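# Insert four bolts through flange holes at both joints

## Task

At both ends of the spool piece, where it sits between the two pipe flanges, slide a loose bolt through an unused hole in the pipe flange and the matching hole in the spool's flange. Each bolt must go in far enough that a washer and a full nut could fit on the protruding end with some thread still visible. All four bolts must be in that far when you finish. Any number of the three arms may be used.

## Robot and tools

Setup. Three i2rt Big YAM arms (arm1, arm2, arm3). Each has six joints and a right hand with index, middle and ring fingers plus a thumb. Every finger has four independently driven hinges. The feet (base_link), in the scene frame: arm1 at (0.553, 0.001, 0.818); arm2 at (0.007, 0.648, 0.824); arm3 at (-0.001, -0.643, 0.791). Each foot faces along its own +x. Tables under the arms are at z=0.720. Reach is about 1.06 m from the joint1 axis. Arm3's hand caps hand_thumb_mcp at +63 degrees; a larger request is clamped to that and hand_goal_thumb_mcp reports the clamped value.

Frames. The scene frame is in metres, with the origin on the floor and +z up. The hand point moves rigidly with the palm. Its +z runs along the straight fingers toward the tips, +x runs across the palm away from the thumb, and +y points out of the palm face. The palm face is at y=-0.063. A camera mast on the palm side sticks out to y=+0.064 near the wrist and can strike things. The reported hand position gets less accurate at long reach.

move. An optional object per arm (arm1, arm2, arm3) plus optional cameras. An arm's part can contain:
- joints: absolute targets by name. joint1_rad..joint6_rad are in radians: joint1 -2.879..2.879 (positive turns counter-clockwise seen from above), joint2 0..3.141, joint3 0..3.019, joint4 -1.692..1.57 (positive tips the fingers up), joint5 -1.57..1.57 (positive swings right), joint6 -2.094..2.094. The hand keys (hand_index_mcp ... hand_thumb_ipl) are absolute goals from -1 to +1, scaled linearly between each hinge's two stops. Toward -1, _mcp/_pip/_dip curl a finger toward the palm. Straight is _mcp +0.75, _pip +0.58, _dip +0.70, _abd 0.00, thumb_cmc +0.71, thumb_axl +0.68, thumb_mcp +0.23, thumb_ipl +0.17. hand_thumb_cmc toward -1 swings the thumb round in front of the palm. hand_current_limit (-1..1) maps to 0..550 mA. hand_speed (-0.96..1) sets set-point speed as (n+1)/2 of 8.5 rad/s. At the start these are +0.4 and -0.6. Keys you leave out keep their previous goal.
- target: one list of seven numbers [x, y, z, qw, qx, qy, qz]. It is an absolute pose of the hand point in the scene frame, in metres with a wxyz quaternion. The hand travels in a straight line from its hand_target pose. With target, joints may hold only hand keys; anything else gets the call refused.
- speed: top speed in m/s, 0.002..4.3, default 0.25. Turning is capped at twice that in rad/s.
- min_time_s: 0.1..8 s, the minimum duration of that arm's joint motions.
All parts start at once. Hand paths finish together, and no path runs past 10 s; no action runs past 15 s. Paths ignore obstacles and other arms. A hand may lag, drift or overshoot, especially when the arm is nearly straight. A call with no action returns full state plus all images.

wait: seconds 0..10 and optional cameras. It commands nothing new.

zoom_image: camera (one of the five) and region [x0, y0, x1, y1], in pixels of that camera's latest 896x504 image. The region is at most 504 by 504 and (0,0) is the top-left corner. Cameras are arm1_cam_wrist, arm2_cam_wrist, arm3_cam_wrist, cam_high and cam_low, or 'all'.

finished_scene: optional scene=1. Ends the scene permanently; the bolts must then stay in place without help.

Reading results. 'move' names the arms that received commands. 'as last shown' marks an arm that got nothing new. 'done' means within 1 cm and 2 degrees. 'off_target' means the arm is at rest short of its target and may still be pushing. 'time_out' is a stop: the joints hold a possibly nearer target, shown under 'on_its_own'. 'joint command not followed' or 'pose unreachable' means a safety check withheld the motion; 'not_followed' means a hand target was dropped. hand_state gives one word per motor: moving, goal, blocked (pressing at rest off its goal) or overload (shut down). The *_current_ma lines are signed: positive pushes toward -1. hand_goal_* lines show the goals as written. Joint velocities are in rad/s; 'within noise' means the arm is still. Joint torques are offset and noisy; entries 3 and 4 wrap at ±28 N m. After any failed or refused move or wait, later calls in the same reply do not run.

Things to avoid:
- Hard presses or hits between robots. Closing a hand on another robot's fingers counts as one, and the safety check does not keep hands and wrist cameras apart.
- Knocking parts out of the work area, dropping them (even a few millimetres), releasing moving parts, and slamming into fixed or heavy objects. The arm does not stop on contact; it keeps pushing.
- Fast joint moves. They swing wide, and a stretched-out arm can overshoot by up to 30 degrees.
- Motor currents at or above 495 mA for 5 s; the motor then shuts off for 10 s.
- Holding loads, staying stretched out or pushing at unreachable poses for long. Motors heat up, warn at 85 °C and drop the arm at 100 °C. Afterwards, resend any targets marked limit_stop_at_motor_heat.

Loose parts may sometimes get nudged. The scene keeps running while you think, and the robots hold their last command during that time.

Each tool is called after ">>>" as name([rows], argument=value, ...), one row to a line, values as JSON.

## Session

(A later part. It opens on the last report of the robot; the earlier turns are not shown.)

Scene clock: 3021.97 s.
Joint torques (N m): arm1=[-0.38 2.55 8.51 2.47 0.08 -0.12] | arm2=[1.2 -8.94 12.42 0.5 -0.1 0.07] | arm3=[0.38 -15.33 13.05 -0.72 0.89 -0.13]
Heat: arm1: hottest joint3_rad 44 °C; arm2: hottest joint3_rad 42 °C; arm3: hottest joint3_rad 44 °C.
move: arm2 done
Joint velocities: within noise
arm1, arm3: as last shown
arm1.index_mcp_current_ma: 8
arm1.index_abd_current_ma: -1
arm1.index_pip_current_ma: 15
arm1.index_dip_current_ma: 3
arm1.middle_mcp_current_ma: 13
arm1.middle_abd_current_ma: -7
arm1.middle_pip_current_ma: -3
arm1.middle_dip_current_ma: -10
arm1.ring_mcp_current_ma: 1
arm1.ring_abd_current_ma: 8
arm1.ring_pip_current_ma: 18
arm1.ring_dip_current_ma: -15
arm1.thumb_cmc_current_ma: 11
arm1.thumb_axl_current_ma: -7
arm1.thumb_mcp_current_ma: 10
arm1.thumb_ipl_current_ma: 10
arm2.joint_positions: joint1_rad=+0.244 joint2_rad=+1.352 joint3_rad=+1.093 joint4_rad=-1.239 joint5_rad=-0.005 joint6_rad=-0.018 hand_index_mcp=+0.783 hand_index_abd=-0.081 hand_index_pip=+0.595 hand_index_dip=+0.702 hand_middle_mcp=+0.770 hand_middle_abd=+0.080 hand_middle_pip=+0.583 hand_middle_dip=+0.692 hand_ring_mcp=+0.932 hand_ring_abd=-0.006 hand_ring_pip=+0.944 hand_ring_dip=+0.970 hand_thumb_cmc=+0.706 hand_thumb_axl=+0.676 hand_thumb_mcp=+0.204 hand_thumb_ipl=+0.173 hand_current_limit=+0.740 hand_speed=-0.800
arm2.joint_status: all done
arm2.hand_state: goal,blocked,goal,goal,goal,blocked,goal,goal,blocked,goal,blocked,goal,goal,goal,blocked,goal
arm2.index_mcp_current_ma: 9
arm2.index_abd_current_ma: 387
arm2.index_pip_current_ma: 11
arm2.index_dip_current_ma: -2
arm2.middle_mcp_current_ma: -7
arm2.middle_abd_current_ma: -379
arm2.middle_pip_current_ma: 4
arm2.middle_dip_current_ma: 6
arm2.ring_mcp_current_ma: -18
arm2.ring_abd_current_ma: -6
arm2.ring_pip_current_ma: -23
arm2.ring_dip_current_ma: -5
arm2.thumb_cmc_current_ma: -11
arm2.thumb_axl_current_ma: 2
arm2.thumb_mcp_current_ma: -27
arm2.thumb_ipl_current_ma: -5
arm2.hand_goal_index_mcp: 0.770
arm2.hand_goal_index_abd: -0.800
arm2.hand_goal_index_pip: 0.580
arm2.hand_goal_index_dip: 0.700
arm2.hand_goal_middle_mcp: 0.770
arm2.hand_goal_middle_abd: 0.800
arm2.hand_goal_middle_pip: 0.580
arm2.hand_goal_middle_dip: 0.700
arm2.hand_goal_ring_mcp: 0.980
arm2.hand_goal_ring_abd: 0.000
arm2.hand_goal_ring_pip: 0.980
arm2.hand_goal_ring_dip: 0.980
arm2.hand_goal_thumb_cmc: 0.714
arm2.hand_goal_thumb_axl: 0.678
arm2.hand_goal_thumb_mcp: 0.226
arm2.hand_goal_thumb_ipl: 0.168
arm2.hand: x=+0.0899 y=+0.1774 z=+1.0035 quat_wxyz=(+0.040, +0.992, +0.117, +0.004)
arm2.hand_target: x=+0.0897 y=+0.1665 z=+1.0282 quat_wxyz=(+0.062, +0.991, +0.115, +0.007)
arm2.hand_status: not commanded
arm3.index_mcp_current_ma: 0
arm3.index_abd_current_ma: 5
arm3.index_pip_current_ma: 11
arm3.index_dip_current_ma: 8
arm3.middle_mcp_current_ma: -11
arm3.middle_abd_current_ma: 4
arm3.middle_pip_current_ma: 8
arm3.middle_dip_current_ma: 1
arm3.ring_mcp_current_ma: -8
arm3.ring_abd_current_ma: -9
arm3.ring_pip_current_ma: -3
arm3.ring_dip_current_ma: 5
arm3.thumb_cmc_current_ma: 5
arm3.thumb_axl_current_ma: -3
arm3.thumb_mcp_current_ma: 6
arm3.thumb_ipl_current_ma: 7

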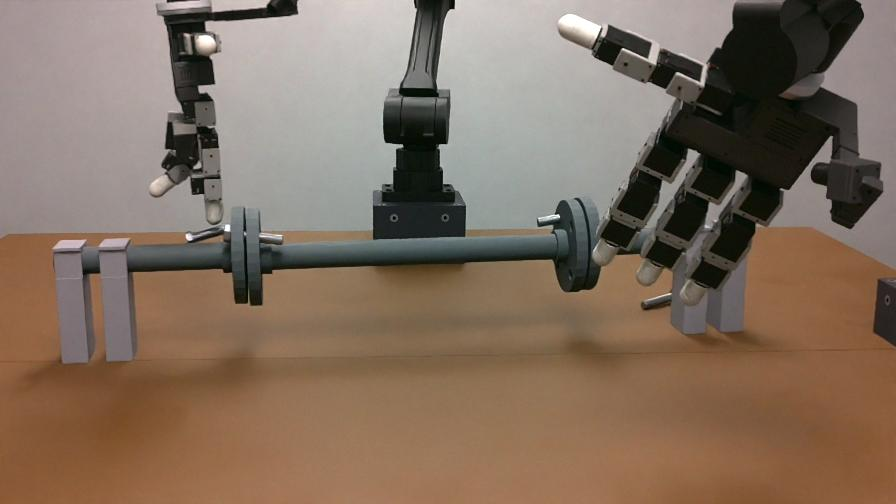

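>>> wait(seconds=0.1, cameras=["cam_low", "cam_high", "arm2_cam_wrist"])

>>> zoom_image(camera="cam_low", region=[180, 195, 265, 255])

>>> zoom_image(camera="cam_high", region=[335, 222, 395, 267])

>>> zoom_image(camera="arm2_cam_wrist", region=[400, 0, 620, 150])

Scene clock: 3033.30 s.
Joint torques (N m): arm1=[-0.38 2.55 8.53 2.45 0.08 -0.12] | arm2=[1.2 -8.94 12.42 0.5 -0.1 0.07] | arm3=[0.38 -15.27 13.05 -0.72 0.89 -0.12]
Heat: arm1: hottest joint3_rad 44 °C; arm2: hottest joint3_rad 43 °C; arm3: hottest joint3_rad 44 °C.
Joint velocities: within noise
arm1.joint_positions: joint1_rad=-0.143 joint2_rad=+0.611 joint3_rad=+1.333 joint4_rad=-1.370 joint5_rad=-0.068 joint6_rad=+1.161 hand_index_mcp=+0.753 hand_index_abd=+0.000 hand_index_pip=+0.577 hand_index_dip=+0.696 hand_middle_mcp=+0.753 hand_middle_abd=+0.000 hand_middle_pip=+0.577 hand_middle_dip=+0.696 hand_ring_mcp=+0.754 hand_ring_abd=+0.000 hand_ring_pip=+0.577 hand_ring_dip=+0.696 hand_thumb_cmc=+0.714 hand_thumb_axl=+0.677 hand_thumb_mcp=+0.225 hand_thumb_ipl=+0.168 hand_current_limit=+0.400 hand_speed=-0.600
arm1.joint_status: not commanded
arm1.hand_state: goal,goal,goal,goal,goal,goal,goal,goal,goal,goal,goal,goal,goal,goal,goal,goal
arm1.index_mcp_current_ma: -7
arm1.index_abd_current_ma: -16
arm1.index_pip_current_ma: -5
arm1.index_dip_current_ma: 19
arm1.middle_mcp_current_ma: 8
arm1.middle_abd_current_ma: -20
arm1.middle_pip_current_ma: -9
arm1.middle_dip_current_ma: 4
arm1.ring_mcp_current_ma: 11
arm1.ring_abd_current_ma: 13
arm1.ring_pip_current_ma: -2
arm1.ring_dip_current_ma: -8
arm1.thumb_cmc_current_ma: -5
arm1.thumb_axl_current_ma: 10
arm1.thumb_mcp_current_ma: 0
arm1.thumb_ipl_current_ma: 9
arm1.hand_goal_index_mcp: 0.754
arm1.hand_goal_index_abd: 0.000
arm1.hand_goal_index_pip: 0.576
arm1.hand_goal_index_dip: 0.696
arm1.hand_goal_middle_mcp: 0.754
arm1.hand_goal_middle_abd: 0.000
arm1.hand_goal_middle_pip: 0.576
arm1.hand_goal_middle_dip: 0.696
arm1.hand_goal_ring_mcp: 0.754
arm1.hand_goal_ring_abd: 0.000
arm1.hand_goal_ring_pip: 0.576
arm1.hand_goal_ring_dip: 0.696
arm1.hand_goal_thumb_cmc: 0.714
arm1.hand_goal_thumb_axl: 0.678
arm1.hand_goal_thumb_mcp: 0.226
arm1.hand_goal_thumb_ipl: 0.168
arm1.hand: x=+0.3141 y=+0.0975 z=+1.3322 quat_wxyz=(+0.435, +0.150, -0.883, -0.092)
arm1.hand_target: x=+0.3163 y=+0.0987 z=+1.3429 quat_wxyz=(+0.445, +0.147, -0.878, -0.096)
arm1.hand_status: not commanded
arm2.joint_positions: joint1_rad=+0.244 joint2_rad=+1.352 joint3_rad=+1.093 joint4_rad=-1.239 joint5_rad=-0.005 joint6_rad=-0.018 hand_index_mcp=+0.783 hand_index_abd=-0.081 hand_index_pip=+0.595 hand_index_dip=+0.702 hand_middle_mcp=+0.770 hand_middle_abd=+0.080 hand_middle_pip=+0.583 hand_middle_dip=+0.692 hand_ring_mcp=+0.932 hand_ring_abd=-0.006 hand_ring_pip=+0.944 hand_ring_dip=+0.970 hand_thumb_cmc=+0.706 hand_thumb_axl=+0.676 hand_thumb_mcp=+0.204 hand_thumb_ipl=+0.173 hand_current_limit=+0.740 hand_speed=-0.800
arm2.joint_status: all done
arm2.hand_state: goal,blocked,goal,goal,goal,blocked,goal,goal,blocked,goal,blocked,goal,goal,goal,blocked,goal
arm2.index_mcp_current_ma: 12
arm2.index_abd_current_ma: 385
arm2.index_pip_current_ma: 7
arm2.index_dip_current_ma: -9
arm2.middle_mcp_current_ma: -7
arm2.middle_abd_current_ma: -382
arm2.middle_pip_current_ma: 2
arm2.middle_dip_current_ma: 8
arm2.ring_mcp_current_ma: -23
arm2.ring_abd_current_ma: -11
arm2.ring_pip_current_ma: -23
arm2.ring_dip_current_ma: -4
arm2.thumb_cmc_current_ma: -8
arm2.thumb_axl_current_ma: 6
arm2.thumb_mcp_current_ma: -21
arm2.thumb_ipl_current_ma: -3
arm2.hand_goal_index_mcp: 0.770
arm2.hand_goal_index_abd: -0.800
arm2.hand_goal_index_pip: 0.580
arm2.hand_goal_index_dip: 0.700
arm2.hand_goal_middle_mcp: 0.770
arm2.hand_goal_middle_abd: 0.800
arm2.hand_goal_middle_pip: 0.580
arm2.hand_goal_middle_dip: 0.700
arm2.hand_goal_ring_mcp: 0.980
arm2.hand_goal_ring_abd: 0.000
arm2.hand_goal_ring_pip: 0.980
arm2.hand_goal_ring_dip: 0.980
arm2.hand_goal_thumb_cmc: 0.714
arm2.hand_goal_thumb_axl: 0.678
arm2.hand_goal_thumb_mcp: 0.226
arm2.hand_goal_thumb_ipl: 0.168
arm2.hand: x=+0.0899 y=+0.1774 z=+1.0035 quat_wxyz=(+0.040, +0.992, +0.117, +0.004)
arm2.hand_target: x=+0.0897 y=+0.1665 z=+1.0282 quat_wxyz=(+0.062, +0.991, +0.115, +0.007)
arm2.hand_status: not commanded
arm3.joint_positions: joint1_rad=+0.795 joint2_rad=+1.802 joint3_rad=+1.581 joint4_rad=-1.588 joint5_rad=+0.637 joint6_rad=-0.438 hand_index_mcp=+0.740 hand_index_abd=-0.009 hand_index_pip=+0.571 hand_index_dip=+0.696 hand_middle_mcp=+0.741 hand_middle_abd=-0.008 hand_middle_pip=+0.568 hand_middle_dip=+0.696 hand_ring_mcp=+0.742 hand_ring_abd=-0.007 hand_ring_pip=+0.565 hand_ring_dip=+0.693 hand_thumb_cmc=+0.707 hand_thumb_axl=+0.677 hand_thumb_mcp=+0.220 hand_thumb_ipl=+0.168 hand_current_limit=+0.400 hand_speed=-0.600
arm3.joint_status: not commanded
arm3.hand_state: goal,goal,goal,goal,goal,goal,goal,goal,goal,goal,goal,goal,goal,goal,goal,goal
arm3.index_mcp_current_ma: -4
arm3.index_abd_current_ma: 11
arm3.index_pip_current_ma: 12
arm3.index_dip_current_ma: 5
arm3.middle_mcp_current_ma: -9
arm3.middle_abd_current_ma: -4
arm3.middle_pip_current_ma: -4
arm3.middle_dip_current_ma: 2
arm3.ring_mcp_current_ma: -2
arm3.ring_abd_current_ma: -10
arm3.ring_pip_current_ma: -5
arm3.ring_dip_current_ma: 3
arm3.thumb_cmc_current_ma: 2
arm3.thumb_axl_current_ma: -12
arm3.thumb_mcp_current_ma: 7
arm3.thumb_ipl_current_ma: 10
arm3.hand_goal_index_mcp: 0.754
arm3.hand_goal_index_abd: 0.000
arm3.hand_goal_index_pip: 0.576
arm3.hand_goal_index_dip: 0.696
arm3.hand_goal_middle_mcp: 0.754
arm3.hand_goal_middle_abd: 0.000
arm3.hand_goal_middle_pip: 0.576
arm3.hand_goal_middle_dip: 0.696
arm3.hand_goal_ring_mcp: 0.754
arm3.hand_goal_ring_abd: 0.000
arm3.hand_goal_ring_pip: 0.576
arm3.hand_goal_ring_dip: 0.696
arm3.hand_goal_thumb_cmc: 0.714
arm3.hand_goal_thumb_axl: 0.678
arm3.hand_goal_thumb_mcp: 0.226
arm3.hand_goal_thumb_ipl: 0.168
arm3.hand: x=-0.3545 y=-0.1756 z=+0.9563 quat_wxyz=(+0.326, -0.579, +0.746, -0.053)
arm3.hand_target: x=-0.3657 y=-0.1697 z=+0.9769 quat_wxyz=(+0.325, -0.581, +0.745, -0.035)
arm3.hand_status: not commanded
wait: 0.10 s; at rest from the start
pictures: arm2_cam_wrist, cam_high, cam_low

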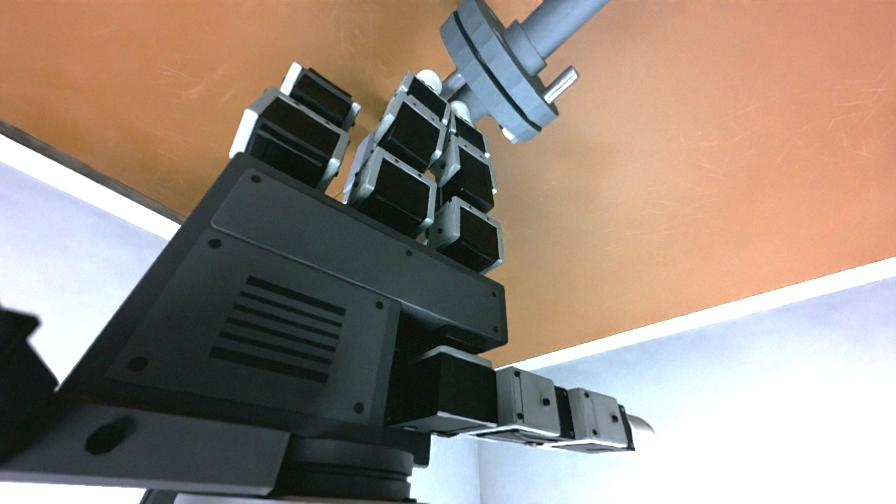

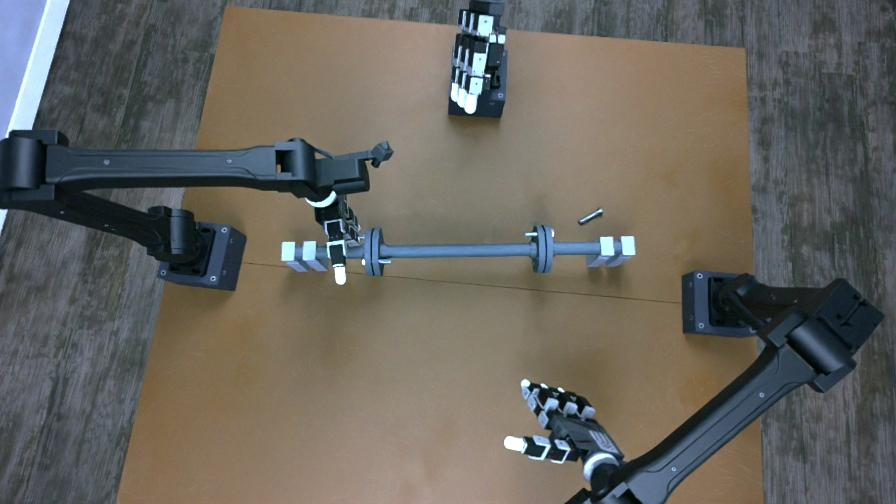

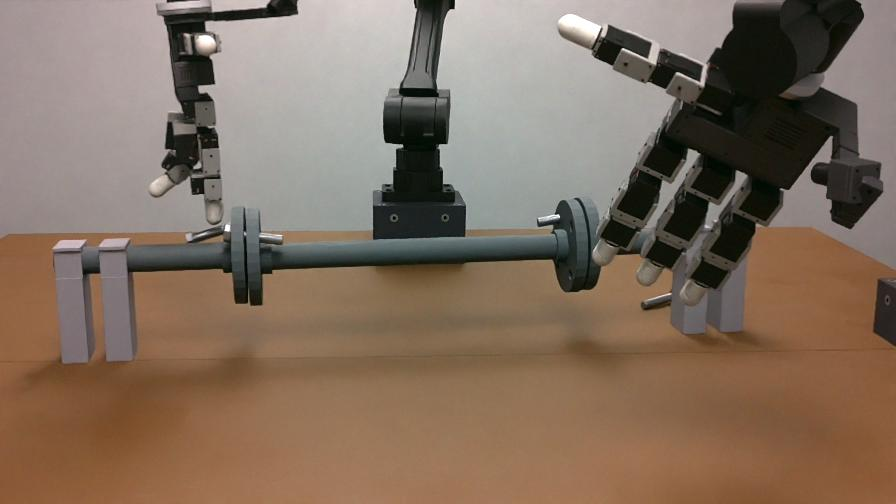

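Scaled by 5.929.

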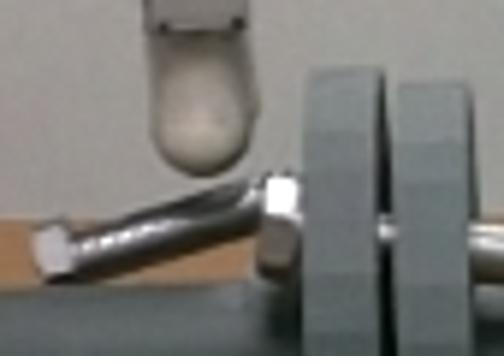

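Scaled by 8.400.

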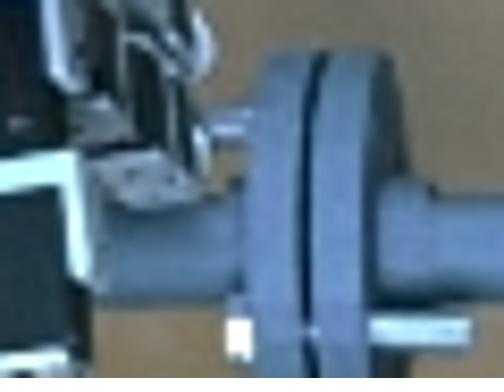

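Scaled by 2.291.

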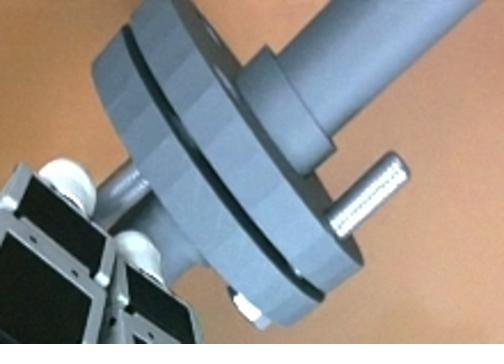

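>>> move(arm2={"joints": {"hand_index_abd": -0.03, "hand_middle_abd": -0.1, "hand_speed": -0.6}})

>>> move(arm2={"target": [0.0915, 0.184, 1.003, 0.0433, 0.9926, 0.1131, 0.0049], "speed": 0.06}, cameras=["cam_low", "cam_high", "arm2_cam_wrist"])

>>> zoom_image(camera="cam_low", region=[165, 180, 265, 255])

>>> zoom_image(camera="cam_high", region=[325, 212, 395, 267])

>>> zoom_image(camera="arm2_cam_wrist", region=[400, 0, 620, 150])

Scene clock: 3078.17 s.
Joint torques (N m): arm1=[-0.32 2.55 8.51 2.47 0.08 -0.11] | arm2=[1.2 -8.94 12.42 0.5 -0.11 0.07] | arm3=[0.38 -15.33 13.05 -0.7 0.89 -0.13]
Heat: arm1: hottest joint3_rad 44 °C; arm2: hottest joint3_rad 44 °C; arm3: hottest joint3_rad 44 °C.
move: arm2 off_target
Joint velocities: within noise
arm1, arm3: as last shown
arm1.index_mcp_current_ma: 5
arm1.index_abd_current_ma: -14
arm1.index_pip_current_ma: 0
arm1.index_dip_current_ma: 7
arm1.middle_abd_current_ma: -12
arm1.middle_pip_current_ma: -12
arm1.middle_dip_current_ma: -15
arm1.ring_mcp_current_ma: -2
arm1.ring_abd_current_ma: 18
arm1.ring_pip_current_ma: 3
arm1.thumb_cmc_current_ma: 4
arm1.thumb_axl_current_ma: -13
arm1.thumb_mcp_current_ma: 11
arm1.thumb_ipl_current_ma: -2
arm2.joint_positions: joint1_rad=+0.244 joint2_rad=+1.352 joint3_rad=+1.093 joint4_rad=-1.239 joint5_rad=-0.005 joint6_rad=-0.018 hand_index_mcp=+0.776 hand_index_abd=-0.046 hand_index_pip=+0.587 hand_index_dip=+0.702 hand_middle_mcp=+0.770 hand_middle_abd=-0.079 hand_middle_pip=+0.583 hand_middle_dip=+0.692 hand_ring_mcp=+0.932 hand_ring_abd=-0.006 hand_ring_pip=+0.944 hand_ring_dip=+0.970 hand_thumb_cmc=+0.706 hand_thumb_axl=+0.676 hand_thumb_mcp=+0.204 hand_thumb_ipl=+0.173 hand_current_limit=+0.740 hand_speed=-0.600
arm2.joint_status: hand_middle_abd off_target (ended at -0.079, target -0.100); the others done
arm2.hand_state: goal,goal,goal,goal,goal,blocked,goal,goal,blocked,goal,blocked,goal,goal,goal,blocked,goal
arm2.index_mcp_current_ma: 2
arm2.index_abd_current_ma: 3
arm2.index_pip_current_ma: 8
arm2.index_dip_current_ma: -9
arm2.middle_mcp_current_ma: -6
arm2.middle_abd_current_ma: 10
arm2.middle_pip_current_ma: 2
arm2.middle_dip_current_ma: 10
arm2.ring_mcp_current_ma: -22
arm2.ring_abd_current_ma: -12
arm2.ring_pip_current_ma: -23
arm2.ring_dip_current_ma: -4
arm2.thumb_cmc_current_ma: -6
arm2.thumb_axl_current_ma: -4
arm2.thumb_mcp_current_ma: -21
arm2.thumb_ipl_current_ma: -8
arm2.hand_goal_index_mcp: 0.770
arm2.hand_goal_index_abd: -0.030
arm2.hand_goal_index_pip: 0.580
arm2.hand_goal_index_dip: 0.700
arm2.hand_goal_middle_mcp: 0.770
arm2.hand_goal_middle_abd: -0.100
arm2.hand_goal_middle_pip: 0.580
arm2.hand_goal_middle_dip: 0.700
arm2.hand_goal_ring_mcp: 0.980
arm2.hand_goal_ring_abd: 0.000
arm2.hand_goal_ring_pip: 0.980
arm2.hand_goal_ring_dip: 0.980
arm2.hand_goal_thumb_cmc: 0.714
arm2.hand_goal_thumb_axl: 0.678
arm2.hand_goal_thumb_mcp: 0.226
arm2.hand_goal_thumb_ipl: 0.168
arm2.hand: x=+0.0899 y=+0.1774 z=+1.0035 quat_wxyz=(+0.040, +0.992, +0.117, +0.004)
arm2.hand_target: x=+0.0897 y=+0.1665 z=+1.0282 quat_wxyz=(+0.062, +0.991, +0.115, +0.007)
arm2.hand_status: not commanded
arm3.index_mcp_current_ma: 0
arm3.index_abd_current_ma: 5
arm3.index_dip_current_ma: 6
arm3.middle_abd_current_ma: 1
arm3.middle_pip_current_ma: 6
arm3.middle_dip_current_ma: -2
arm3.ring_mcp_current_ma: -7
arm3.ring_pip_current_ma: -10
arm3.ring_dip_current_ma: 8
arm3.thumb_cmc_current_ma: 5
arm3.thumb_axl_current_ma: -3
arm3.thumb_mcp_current_ma: 2
arm3.thumb_ipl_current_ma: 4
pictures: none

Scene clock: 3079.20 s.
Joint torques (N m): arm1=[-0.44 2.61 8.5 2.47 0.08 -0.12] | arm2=[2.32 -8.82 9.02 1.22 -0.04 0.31] | arm3=[0.32 -15.33 13.07 -0.7 0.9 -0.13]
Heat: arm1: hottest joint3_rad 44 °C; arm2: hottest joint3_rad 44 °C; arm3: hottest joint3_rad 44 °C.
move: arm2 done
Joint velocities: within noise
arm1, arm3: as last shown
arm1.index_mcp_current_ma: -5
arm1.index_abd_current_ma: -16
arm1.index_pip_current_ma: 4
arm1.index_dip_current_ma: -13
arm1.middle_mcp_current_ma: -1
arm1.middle_abd_current_ma: -10
arm1.middle_pip_current_ma: 8
arm1.middle_dip_current_ma: 4
arm1.ring_mcp_current_ma: -16
arm1.ring_abd_current_ma: 17
arm1.ring_pip_current_ma: 8
arm1.ring_dip_current_ma: 11
arm1.thumb_cmc_current_ma: 9
arm1.thumb_axl_current_ma: -6
arm1.thumb_mcp_current_ma: 24
arm1.thumb_ipl_current_ma: 2
arm2.joint_positions: joint1_rad=+0.245 joint2_rad=+1.345 joint3_rad=+1.070 joint4_rad=-1.239 joint5_rad=-0.005 joint6_rad=-0.018 hand_index_mcp=+0.776 hand_index_abd=-0.046 hand_index_pip=+0.587 hand_index_dip=+0.702 hand_middle_mcp=+0.770 hand_middle_abd=-0.079 hand_middle_pip=+0.583 hand_middle_dip=+0.692 hand_ring_mcp=+0.932 hand_ring_abd=-0.006 hand_ring_pip=+0.944 hand_ring_dip=+0.970 hand_thumb_cmc=+0.706 hand_thumb_axl=+0.676 hand_thumb_mcp=+0.204 hand_thumb_ipl=+0.173 hand_current_limit=+0.740 hand_speed=-0.600
arm2.joint_status: not commanded
arm2.hand_state: goal,goal,goal,goal,goal,blocked,goal,goal,blocked,goal,blocked,goal,goal,goal,blocked,goal
arm2.index_mcp_current_ma: 12
arm2.index_abd_current_ma: 9
arm2.index_pip_current_ma: 3
arm2.index_dip_current_ma: -4
arm2.middle_mcp_current_ma: -13
arm2.middle_abd_current_ma: 9
arm2.middle_pip_current_ma: 4
arm2.middle_dip_current_ma: 9
arm2.ring_mcp_current_ma: -25
arm2.ring_abd_current_ma: -5
arm2.ring_pip_current_ma: -21
arm2.ring_dip_current_ma: -2
arm2.thumb_cmc_current_ma: -11
arm2.thumb_axl_current_ma: -2
arm2.thumb_mcp_current_ma: -20
arm2.thumb_ipl_current_ma: -10
arm2.hand_goal_index_mcp: 0.770
arm2.hand_goal_index_abd: -0.030
arm2.hand_goal_index_pip: 0.580
arm2.hand_goal_index_dip: 0.700
arm2.hand_goal_middle_mcp: 0.770
arm2.hand_goal_middle_abd: -0.100
arm2.hand_goal_middle_pip: 0.580
arm2.hand_goal_middle_dip: 0.700
arm2.hand_goal_ring_mcp: 0.980
arm2.hand_goal_ring_abd: 0.000
arm2.hand_goal_ring_pip: 0.980
arm2.hand_goal_ring_dip: 0.980
arm2.hand_goal_thumb_cmc: 0.714
arm2.hand_goal_thumb_axl: 0.678
arm2.hand_goal_thumb_mcp: 0.226
arm2.hand_goal_thumb_ipl: 0.168
arm2.hand: x=+0.0888 y=+0.1855 z=+0.9957 quat_wxyz=(+0.031, +0.993, +0.118, +0.004)
arm2.hand_target: x=+0.0914 y=+0.1840 z=+1.0031 quat_wxyz=(+0.043, +0.993, +0.113, +0.005)
arm2.hand_status: done (0.008 m and 1.5 deg from the pose sent, 0.007 m and 0.6 deg at the start)
arm3.index_pip_current_ma: 9
arm3.index_dip_current_ma: 2
arm3.middle_mcp_current_ma: -11
arm3.middle_abd_current_ma: 4
arm3.middle_pip_current_ma: -1
arm3.middle_dip_current_ma: 9
arm3.ring_mcp_current_ma: 0
arm3.ring_abd_current_ma: -5
arm3.ring_pip_current_ma: -6
arm3.ring_dip_current_ma: 3
arm3.thumb_cmc_current_ma: 1
arm3.thumb_axl_current_ma: -7
arm3.thumb_ipl_current_ma: 3
pictures: arm2_cam_wrist, cam_high, cam_low

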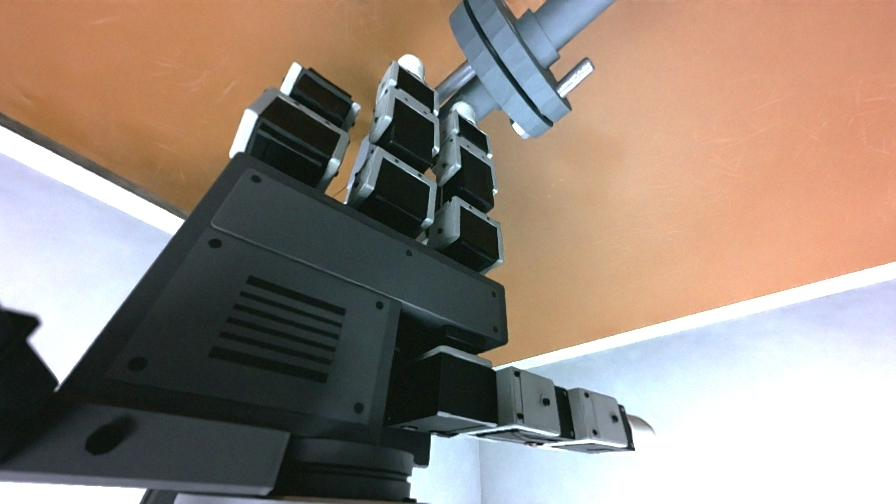

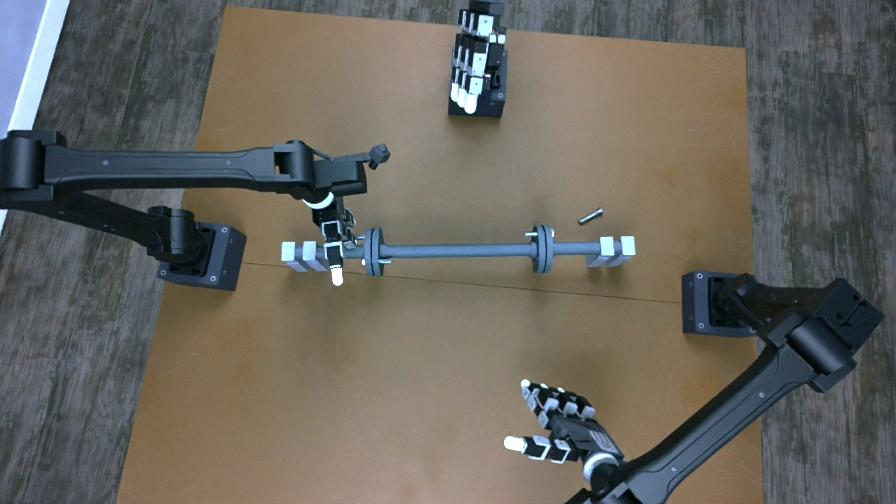

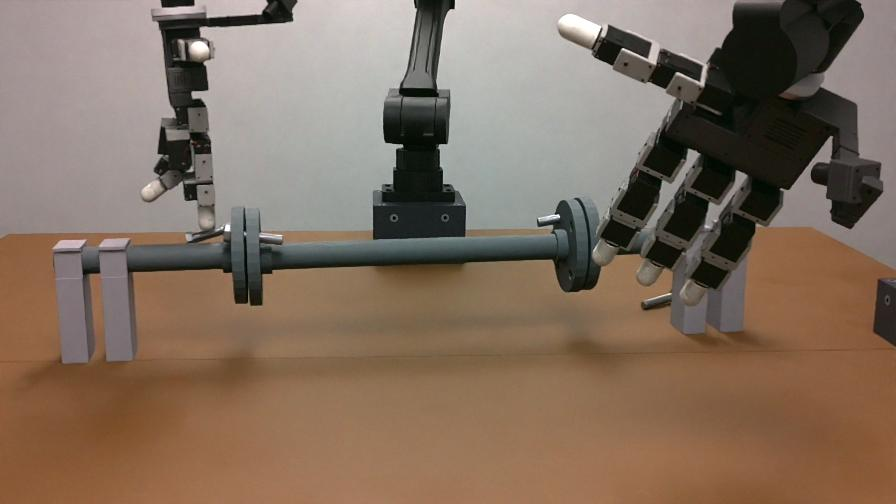

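Scaled by 5.040.

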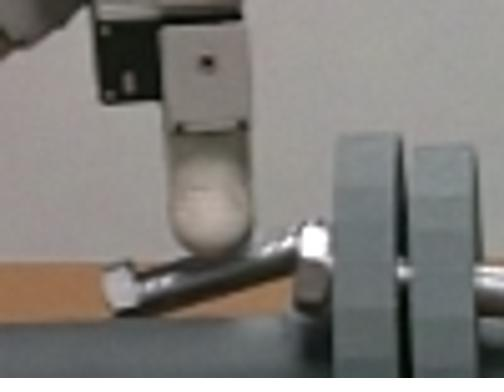

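Scaled by 7.200.

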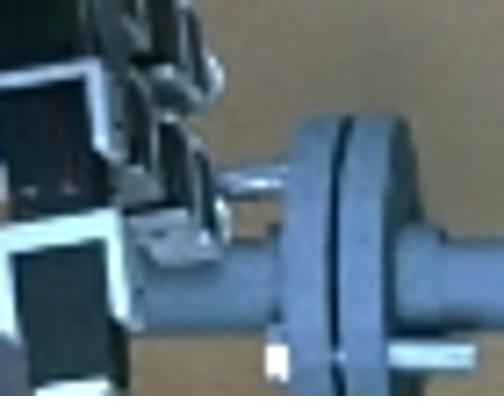

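Scaled by 2.291.

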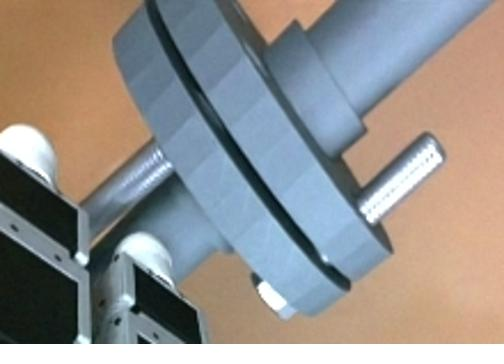

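>>> move(arm2={"target": [0.0914, 0.184, 0.988, 0.0433, 0.9926, 0.1131, 0.0049], "speed": 0.05}, cameras=["cam_low", "cam_high", "arm2_cam_wrist"])

>>> zoom_image(camera="cam_low", region=[165, 180, 265, 255])

>>> zoom_image(camera="arm2_cam_wrist", region=[400, 0, 620, 150])

Scene clock: 3095.00 s.
Joint torques (N m): arm1=[-0.32 2.61 8.53 2.47 0.08 -0.12] | arm2=[2.32 -7.94 8.84 1.31 -0.04 0.3] | arm3=[0.38 -15.33 13.05 -0.7 0.89 -0.13]
Heat: arm1: hottest joint3_rad 44 °C; arm2: hottest joint3_rad 41 °C; arm3: hottest joint3_rad 44 °C.
move: arm2 done
Joint velocities: within noise
arm1, arm3: as last shown
arm1.index_mcp_current_ma: -12
arm1.index_abd_current_ma: -2
arm1.index_pip_current_ma: -4
arm1.index_dip_current_ma: -4
arm1.middle_mcp_current_ma: -5
arm1.middle_abd_current_ma: 3
arm1.middle_pip_current_ma: 2
arm1.middle_dip_current_ma: -5
arm1.ring_mcp_current_ma: 4
arm1.ring_abd_current_ma: -1
arm1.ring_pip_current_ma: -4
arm1.ring_dip_current_ma: -11
arm1.thumb_cmc_current_ma: 6
arm1.thumb_axl_current_ma: 10
arm1.thumb_mcp_current_ma: -6
arm1.thumb_ipl_current_ma: 4
arm2.joint_positions: joint1_rad=+0.245 joint2_rad=+1.345 joint3_rad=+1.042 joint4_rad=-1.199 joint5_rad=-0.005 joint6_rad=-0.018 hand_index_mcp=+0.776 hand_index_abd=-0.046 hand_index_pip=+0.587 hand_index_dip=+0.702 hand_middle_mcp=+0.770 hand_middle_abd=-0.079 hand_middle_pip=+0.583 hand_middle_dip=+0.692 hand_ring_mcp=+0.932 hand_ring_abd=-0.006 hand_ring_pip=+0.944 hand_ring_dip=+0.970 hand_thumb_cmc=+0.706 hand_thumb_axl=+0.676 hand_thumb_mcp=+0.204 hand_thumb_ipl=+0.173 hand_current_limit=+0.740 hand_speed=-0.600
arm2.joint_status: not commanded
arm2.hand_state: goal,goal,goal,goal,goal,blocked,goal,goal,blocked,goal,blocked,goal,goal,goal,blocked,goal
arm2.index_mcp_current_ma: 4
arm2.index_abd_current_ma: 3
arm2.index_pip_current_ma: 7
arm2.index_dip_current_ma: -6
arm2.middle_mcp_current_ma: -11
arm2.middle_abd_current_ma: 5
arm2.middle_pip_current_ma: 7
arm2.middle_dip_current_ma: 6
arm2.ring_mcp_current_ma: -24
arm2.ring_abd_current_ma: -4
arm2.ring_pip_current_ma: -19
arm2.ring_dip_current_ma: -4
arm2.thumb_cmc_current_ma: -17
arm2.thumb_axl_current_ma: -5
arm2.thumb_mcp_current_ma: -16
arm2.thumb_ipl_current_ma: -5
arm2.hand_goal_index_mcp: 0.770
arm2.hand_goal_index_abd: -0.030
arm2.hand_goal_index_pip: 0.580
arm2.hand_goal_index_dip: 0.700
arm2.hand_goal_middle_mcp: 0.770
arm2.hand_goal_middle_abd: -0.100
arm2.hand_goal_middle_pip: 0.580
arm2.hand_goal_middle_dip: 0.700
arm2.hand_goal_ring_mcp: 0.980
arm2.hand_goal_ring_abd: 0.000
arm2.hand_goal_ring_pip: 0.980
arm2.hand_goal_ring_dip: 0.980
arm2.hand_goal_thumb_cmc: 0.714
arm2.hand_goal_thumb_axl: 0.678
arm2.hand_goal_thumb_mcp: 0.226
arm2.hand_goal_thumb_ipl: 0.168
arm2.hand: x=+0.0887 y=+0.1858 z=+0.9863 quat_wxyz=(+0.037, +0.992, +0.118, +0.004)
arm2.hand_target: x=+0.0913 y=+0.1840 z=+0.9881 quat_wxyz=(+0.043, +0.993, +0.113, +0.005)
arm2.hand_status: done (0.004 m and 0.9 deg from the pose sent, 0.008 m and 1.5 deg at the start)
arm3.index_mcp_current_ma: -2
arm3.index_abd_current_ma: 3
arm3.index_pip_current_ma: 10
arm3.index_dip_current_ma: 6
arm3.middle_mcp_current_ma: -7
arm3.middle_abd_current_ma: 0
arm3.middle_pip_current_ma: 3
arm3.middle_dip_current_ma: 2
arm3.ring_mcp_current_ma: -1
arm3.ring_abd_current_ma: -10
arm3.ring_pip_current_ma: -7
arm3.ring_dip_current_ma: 0
arm3.thumb_cmc_current_ma: 7
arm3.thumb_axl_current_ma: -5
arm3.thumb_mcp_current_ma: 4
arm3.thumb_ipl_current_ma: 10
pictures: arm2_cam_wrist, cam_high, cam_low

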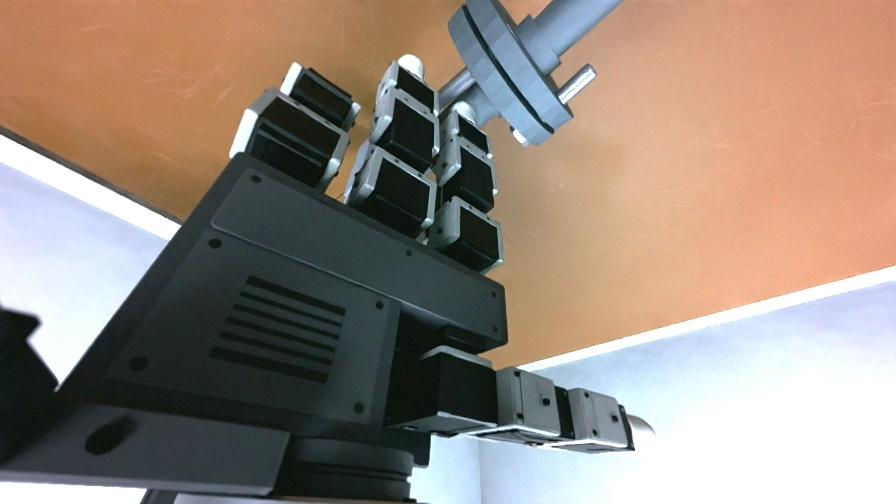

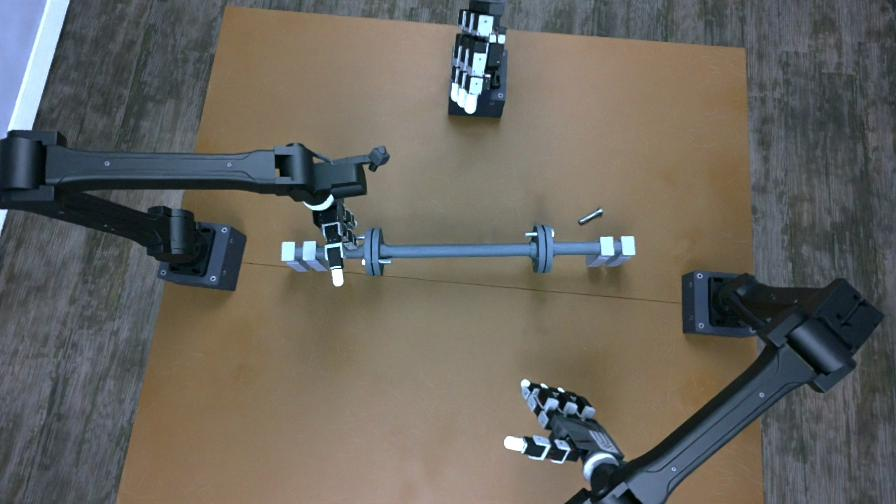

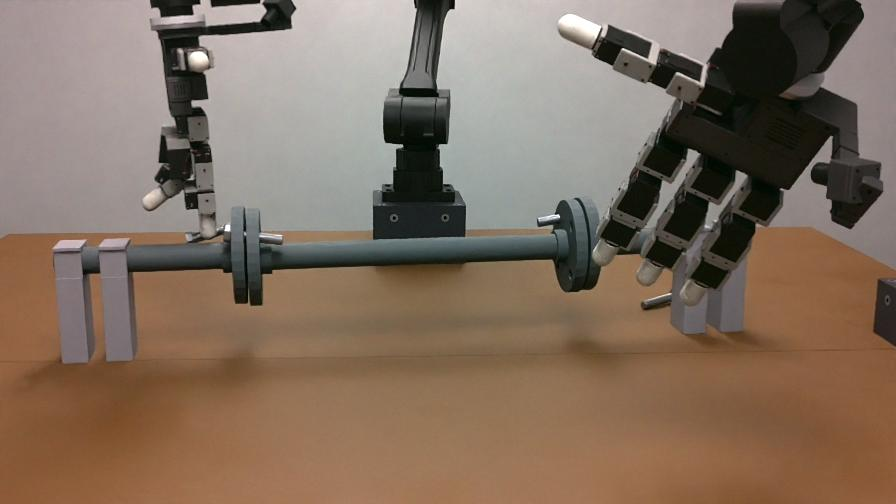

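Scaled by 5.040.

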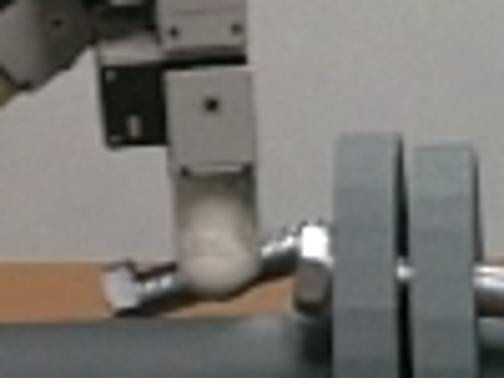

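Scaled by 2.291.

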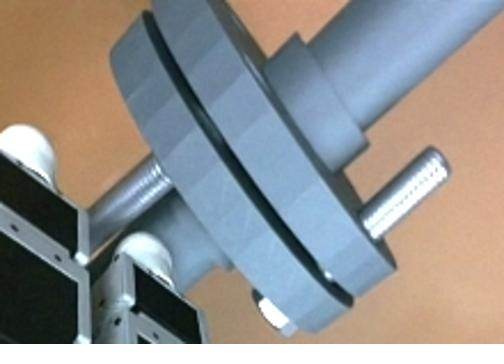

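>>> move(arm2={"target": [0.0914, 0.185, 0.9805, 0.0433, 0.9926, 0.1131, 0.0049], "speed": 0.05}, cameras=["cam_low", "cam_high", "arm2_cam_wrist"])

>>> zoom_image(camera="cam_low", region=[165, 180, 265, 255])

>>> zoom_image(camera="arm2_cam_wrist", region=[400, 0, 620, 150])

Scene clock: 3103.90 s.
Joint torques (N m): arm1=[-0.32 2.61 8.53 2.47 0.08 -0.12] | arm2=[2.32 -7.65 8.51 1.33 -0.05 0.31] | arm3=[0.38 -15.27 13.04 -0.72 0.89 -0.13]
Heat: arm1: hottest joint3_rad 44 °C; arm2: hottest joint3_rad 40 °C; arm3: hottest joint3_rad 44 °C.
move: arm2 done
Joint velocities: within noise
arm1, arm3: as last shown
arm1.index_mcp_current_ma: -10
arm1.index_abd_current_ma: -10
arm1.index_pip_current_ma: 21
arm1.index_dip_current_ma: 14
arm1.middle_mcp_current_ma: -13
arm1.middle_abd_current_ma: 10
arm1.middle_pip_current_ma: -6
arm1.middle_dip_current_ma: -11
arm1.ring_mcp_current_ma: 10
arm1.ring_abd_current_ma: 2
arm1.ring_pip_current_ma: 6
arm1.ring_dip_current_ma: -13
arm1.thumb_cmc_current_ma: 14
arm1.thumb_axl_current_ma: 8
arm1.thumb_mcp_current_ma: 24
arm1.thumb_ipl_current_ma: -6
arm2.joint_positions: joint1_rad=+0.246 joint2_rad=+1.345 joint3_rad=+1.028 joint4_rad=-1.179 joint5_rad=-0.004 joint6_rad=-0.017 hand_index_mcp=+0.781 hand_index_abd=-0.047 hand_index_pip=+0.595 hand_index_dip=+0.702 hand_middle_mcp=+0.770 hand_middle_abd=-0.079 hand_middle_pip=+0.583 hand_middle_dip=+0.692 hand_ring_mcp=+0.932 hand_ring_abd=-0.006 hand_ring_pip=+0.944 hand_ring_dip=+0.970 hand_thumb_cmc=+0.706 hand_thumb_axl=+0.676 hand_thumb_mcp=+0.204 hand_thumb_ipl=+0.173 hand_current_limit=+0.740 hand_speed=-0.600
arm2.joint_status: not commanded
arm2.hand_state: goal,goal,goal,goal,goal,blocked,goal,goal,blocked,goal,blocked,goal,goal,goal,blocked,goal
arm2.index_mcp_current_ma: 9
arm2.index_abd_current_ma: 1
arm2.index_pip_current_ma: 10
arm2.index_dip_current_ma: -2
arm2.middle_mcp_current_ma: -8
arm2.middle_abd_current_ma: 9
arm2.middle_pip_current_ma: 4
arm2.middle_dip_current_ma: 7
arm2.ring_mcp_current_ma: -20
arm2.ring_abd_current_ma: -6
arm2.ring_pip_current_ma: -22
arm2.ring_dip_current_ma: -2
arm2.thumb_cmc_current_ma: -7
arm2.thumb_axl_current_ma: 0
arm2.thumb_mcp_current_ma: -19
arm2.thumb_ipl_current_ma: -7
arm2.hand_goal_index_mcp: 0.770
arm2.hand_goal_index_abd: -0.030
arm2.hand_goal_index_pip: 0.580
arm2.hand_goal_index_dip: 0.700
arm2.hand_goal_middle_mcp: 0.770
arm2.hand_goal_middle_abd: -0.100
arm2.hand_goal_middle_pip: 0.580
arm2.hand_goal_middle_dip: 0.700
arm2.hand_goal_ring_mcp: 0.980
arm2.hand_goal_ring_abd: 0.000
arm2.hand_goal_ring_pip: 0.980
arm2.hand_goal_ring_dip: 0.980
arm2.hand_goal_thumb_cmc: 0.714
arm2.hand_goal_thumb_axl: 0.678
arm2.hand_goal_thumb_mcp: 0.226
arm2.hand_goal_thumb_ipl: 0.168
arm2.hand: x=+0.0889 y=+0.1857 z=+0.9820 quat_wxyz=(+0.041, +0.992, +0.118, +0.004)
arm2.hand_target: x=+0.0913 y=+0.1851 z=+0.9805 quat_wxyz=(+0.043, +0.993, +0.113, +0.005)
arm2.hand_status: done (0.003 m and 0.6 deg from the pose sent, 0.006 m and 0.9 deg at the start)
arm3.index_mcp_current_ma: 0
arm3.index_abd_current_ma: 6
arm3.index_pip_current_ma: 11
arm3.middle_mcp_current_ma: -12
arm3.middle_abd_current_ma: 5
arm3.middle_pip_current_ma: 5
arm3.middle_dip_current_ma: 4
arm3.ring_mcp_current_ma: -4
arm3.ring_abd_current_ma: -9
arm3.ring_pip_current_ma: -6
arm3.ring_dip_current_ma: 1
arm3.thumb_cmc_current_ma: 0
arm3.thumb_axl_current_ma: -9
arm3.thumb_mcp_current_ma: 3
arm3.thumb_ipl_current_ma: 7
pictures: arm2_cam_wrist, cam_high, cam_low

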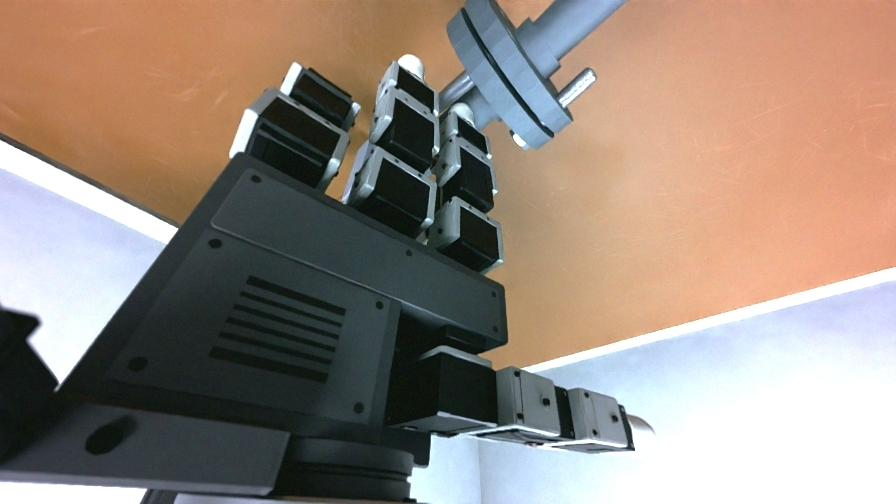

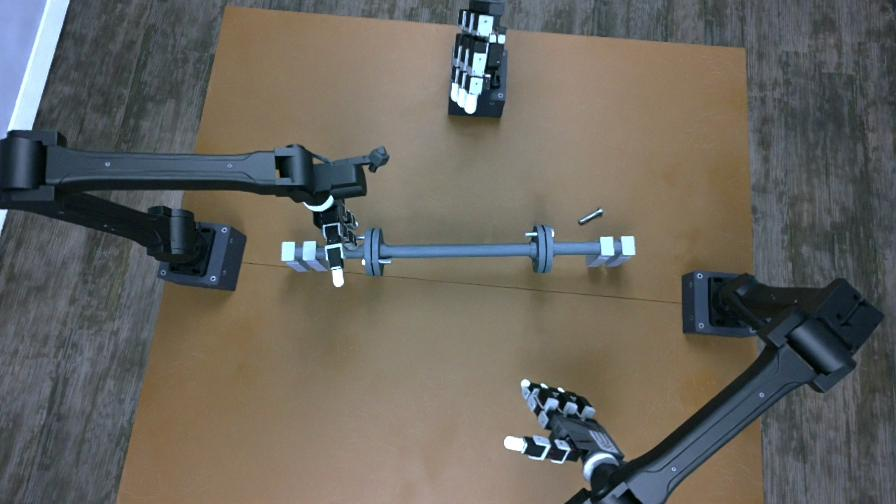

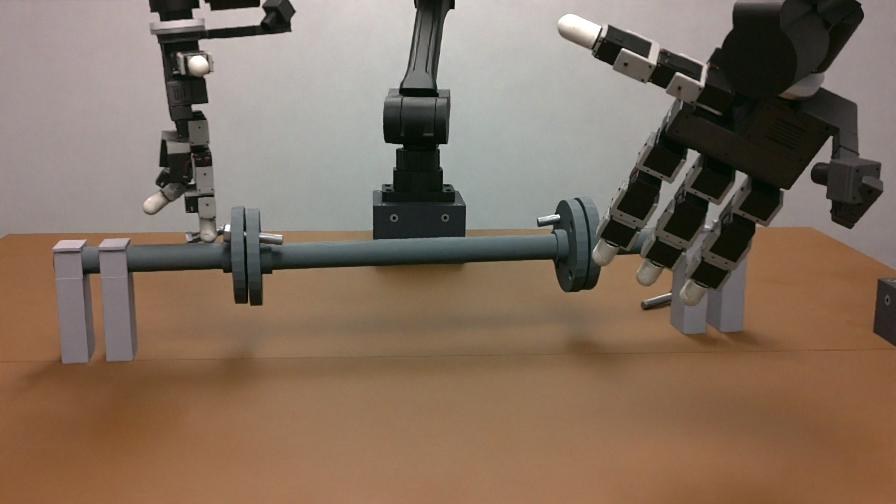

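Scaled by 5.040.

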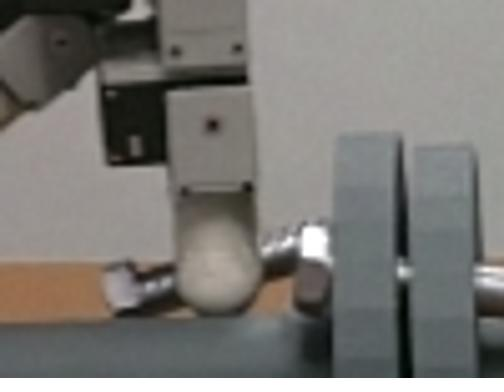

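Scaled by 2.291.

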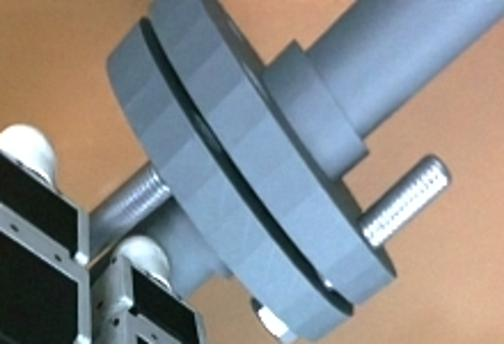

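>>> move(arm2={"joints": {"hand_index_abd": -0.3, "hand_middle_abd": 0.3, "hand_speed": -0.8}}, cameras=["cam_low", "arm2_cam_wrist"])

>>> zoom_image(camera="cam_low", region=[165, 180, 265, 255])

>>> zoom_image(camera="arm2_cam_wrist", region=[400, 0, 620, 150])

Scene clock: 3113.27 s.
Joint torques (N m): arm1=[-0.38 2.61 8.51 2.47 0.08 -0.12] | arm2=[2.32 -7.65 8.72 1.32 -0.06 0.31] | arm3=[0.32 -15.38 13.05 -0.7 0.89 -0.13]
Heat: arm1: hottest joint3_rad 44 °C; arm2: hottest joint3_rad 39 °C; arm3: hottest joint3_rad 44 °C.
move: arm2 off_target
Joint velocities: within noise
arm1, arm3: as last shown
arm1.index_mcp_current_ma: -4
arm1.index_abd_current_ma: -21
arm1.index_pip_current_ma: 0
arm1.index_dip_current_ma: 2
arm1.middle_mcp_current_ma: 7
arm1.middle_abd_current_ma: 1
arm1.middle_pip_current_ma: -2
arm1.middle_dip_current_ma: 2
arm1.ring_mcp_current_ma: 8
arm1.ring_abd_current_ma: 4
arm1.ring_pip_current_ma: -5
arm1.thumb_cmc_current_ma: 3
arm1.thumb_axl_current_ma: 16
arm1.thumb_mcp_current_ma: -2
arm2.joint_positions: joint1_rad=+0.246 joint2_rad=+1.345 joint3_rad=+1.026 joint4_rad=-1.178 joint5_rad=-0.004 joint6_rad=-0.017 hand_index_mcp=+0.776 hand_index_abd=-0.111 hand_index_pip=+0.587 hand_index_dip=+0.701 hand_middle_mcp=+0.769 hand_middle_abd=+0.032 hand_middle_pip=+0.583 hand_middle_dip=+0.692 hand_ring_mcp=+0.932 hand_ring_abd=-0.006 hand_ring_pip=+0.944 hand_ring_dip=+0.970 hand_thumb_cmc=+0.706 hand_thumb_axl=+0.676 hand_thumb_mcp=+0.204 hand_thumb_ipl=+0.173 hand_current_limit=+0.740 hand_speed=-0.800
arm2.joint_status: hand_index_abd off_target (ended at -0.111, target -0.300); hand_middle_abd off_target (ended at +0.032, target +0.300); the others done
arm2.hand_state: goal,blocked,goal,goal,goal,blocked,goal,goal,blocked,goal,blocked,goal,goal,goal,blocked,goal
arm2.index_mcp_current_ma: 3
arm2.index_abd_current_ma: 77
arm2.index_pip_current_ma: 13
arm2.index_dip_current_ma: -5
arm2.middle_mcp_current_ma: -10
arm2.middle_abd_current_ma: -107
arm2.middle_pip_current_ma: -1
arm2.middle_dip_current_ma: 6
arm2.ring_mcp_current_ma: -19
arm2.ring_abd_current_ma: -6
arm2.ring_pip_current_ma: -23
arm2.ring_dip_current_ma: -1
arm2.thumb_cmc_current_ma: -6
arm2.thumb_axl_current_ma: -2
arm2.thumb_mcp_current_ma: -17
arm2.thumb_ipl_current_ma: -3
arm2.hand_goal_index_mcp: 0.770
arm2.hand_goal_index_abd: -0.300
arm2.hand_goal_index_pip: 0.580
arm2.hand_goal_index_dip: 0.700
arm2.hand_goal_middle_mcp: 0.770
arm2.hand_goal_middle_abd: 0.300
arm2.hand_goal_middle_pip: 0.580
arm2.hand_goal_middle_dip: 0.700
arm2.hand_goal_ring_mcp: 0.980
arm2.hand_goal_ring_abd: 0.000
arm2.hand_goal_ring_pip: 0.980
arm2.hand_goal_ring_dip: 0.980
arm2.hand_goal_thumb_cmc: 0.714
arm2.hand_goal_thumb_axl: 0.678
arm2.hand_goal_thumb_mcp: 0.226
arm2.hand_goal_thumb_ipl: 0.168
arm2.hand: x=+0.0887 y=+0.1864 z=+0.9810 quat_wxyz=(+0.040, +0.992, +0.118, +0.004)
arm2.hand_target: x=+0.0914 y=+0.1850 z=+0.9806 quat_wxyz=(+0.043, +0.993, +0.113, +0.005)
arm2.hand_status: not commanded
arm3.index_mcp_current_ma: -2
arm3.index_abd_current_ma: 1
arm3.index_pip_current_ma: 10
arm3.index_dip_current_ma: 5
arm3.middle_mcp_current_ma: -8
arm3.middle_abd_current_ma: -3
arm3.middle_pip_current_ma: 4
arm3.middle_dip_current_ma: 0
arm3.ring_abd_current_ma: -8
arm3.ring_pip_current_ma: -5
arm3.thumb_cmc_current_ma: 2
arm3.thumb_axl_current_ma: -7
arm3.thumb_mcp_current_ma: 1
arm3.thumb_ipl_current_ma: 6
pictures: arm2_cam_wrist, cam_low

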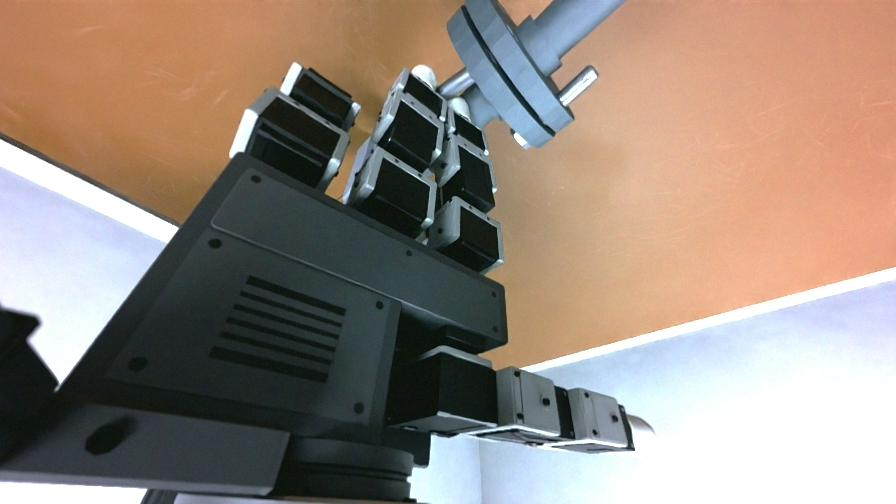

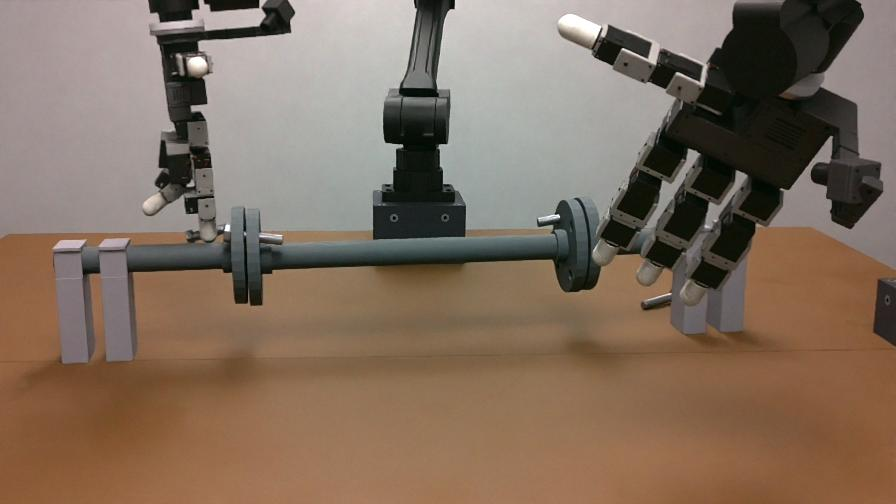

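Scaled by 5.040.

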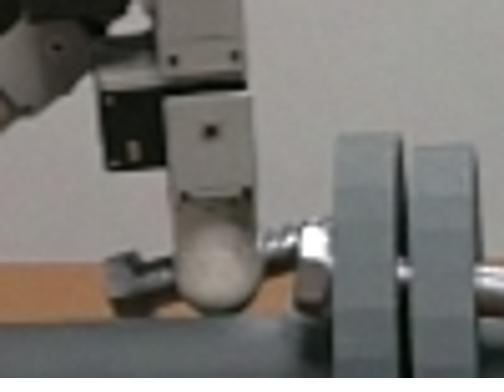

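Scaled by 2.291.

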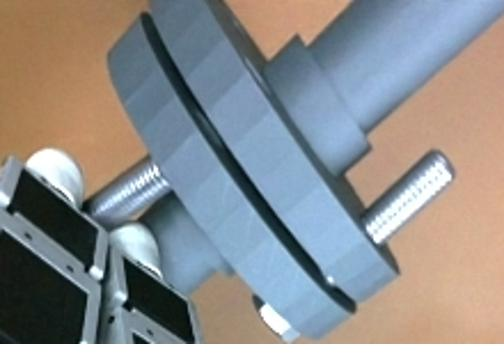

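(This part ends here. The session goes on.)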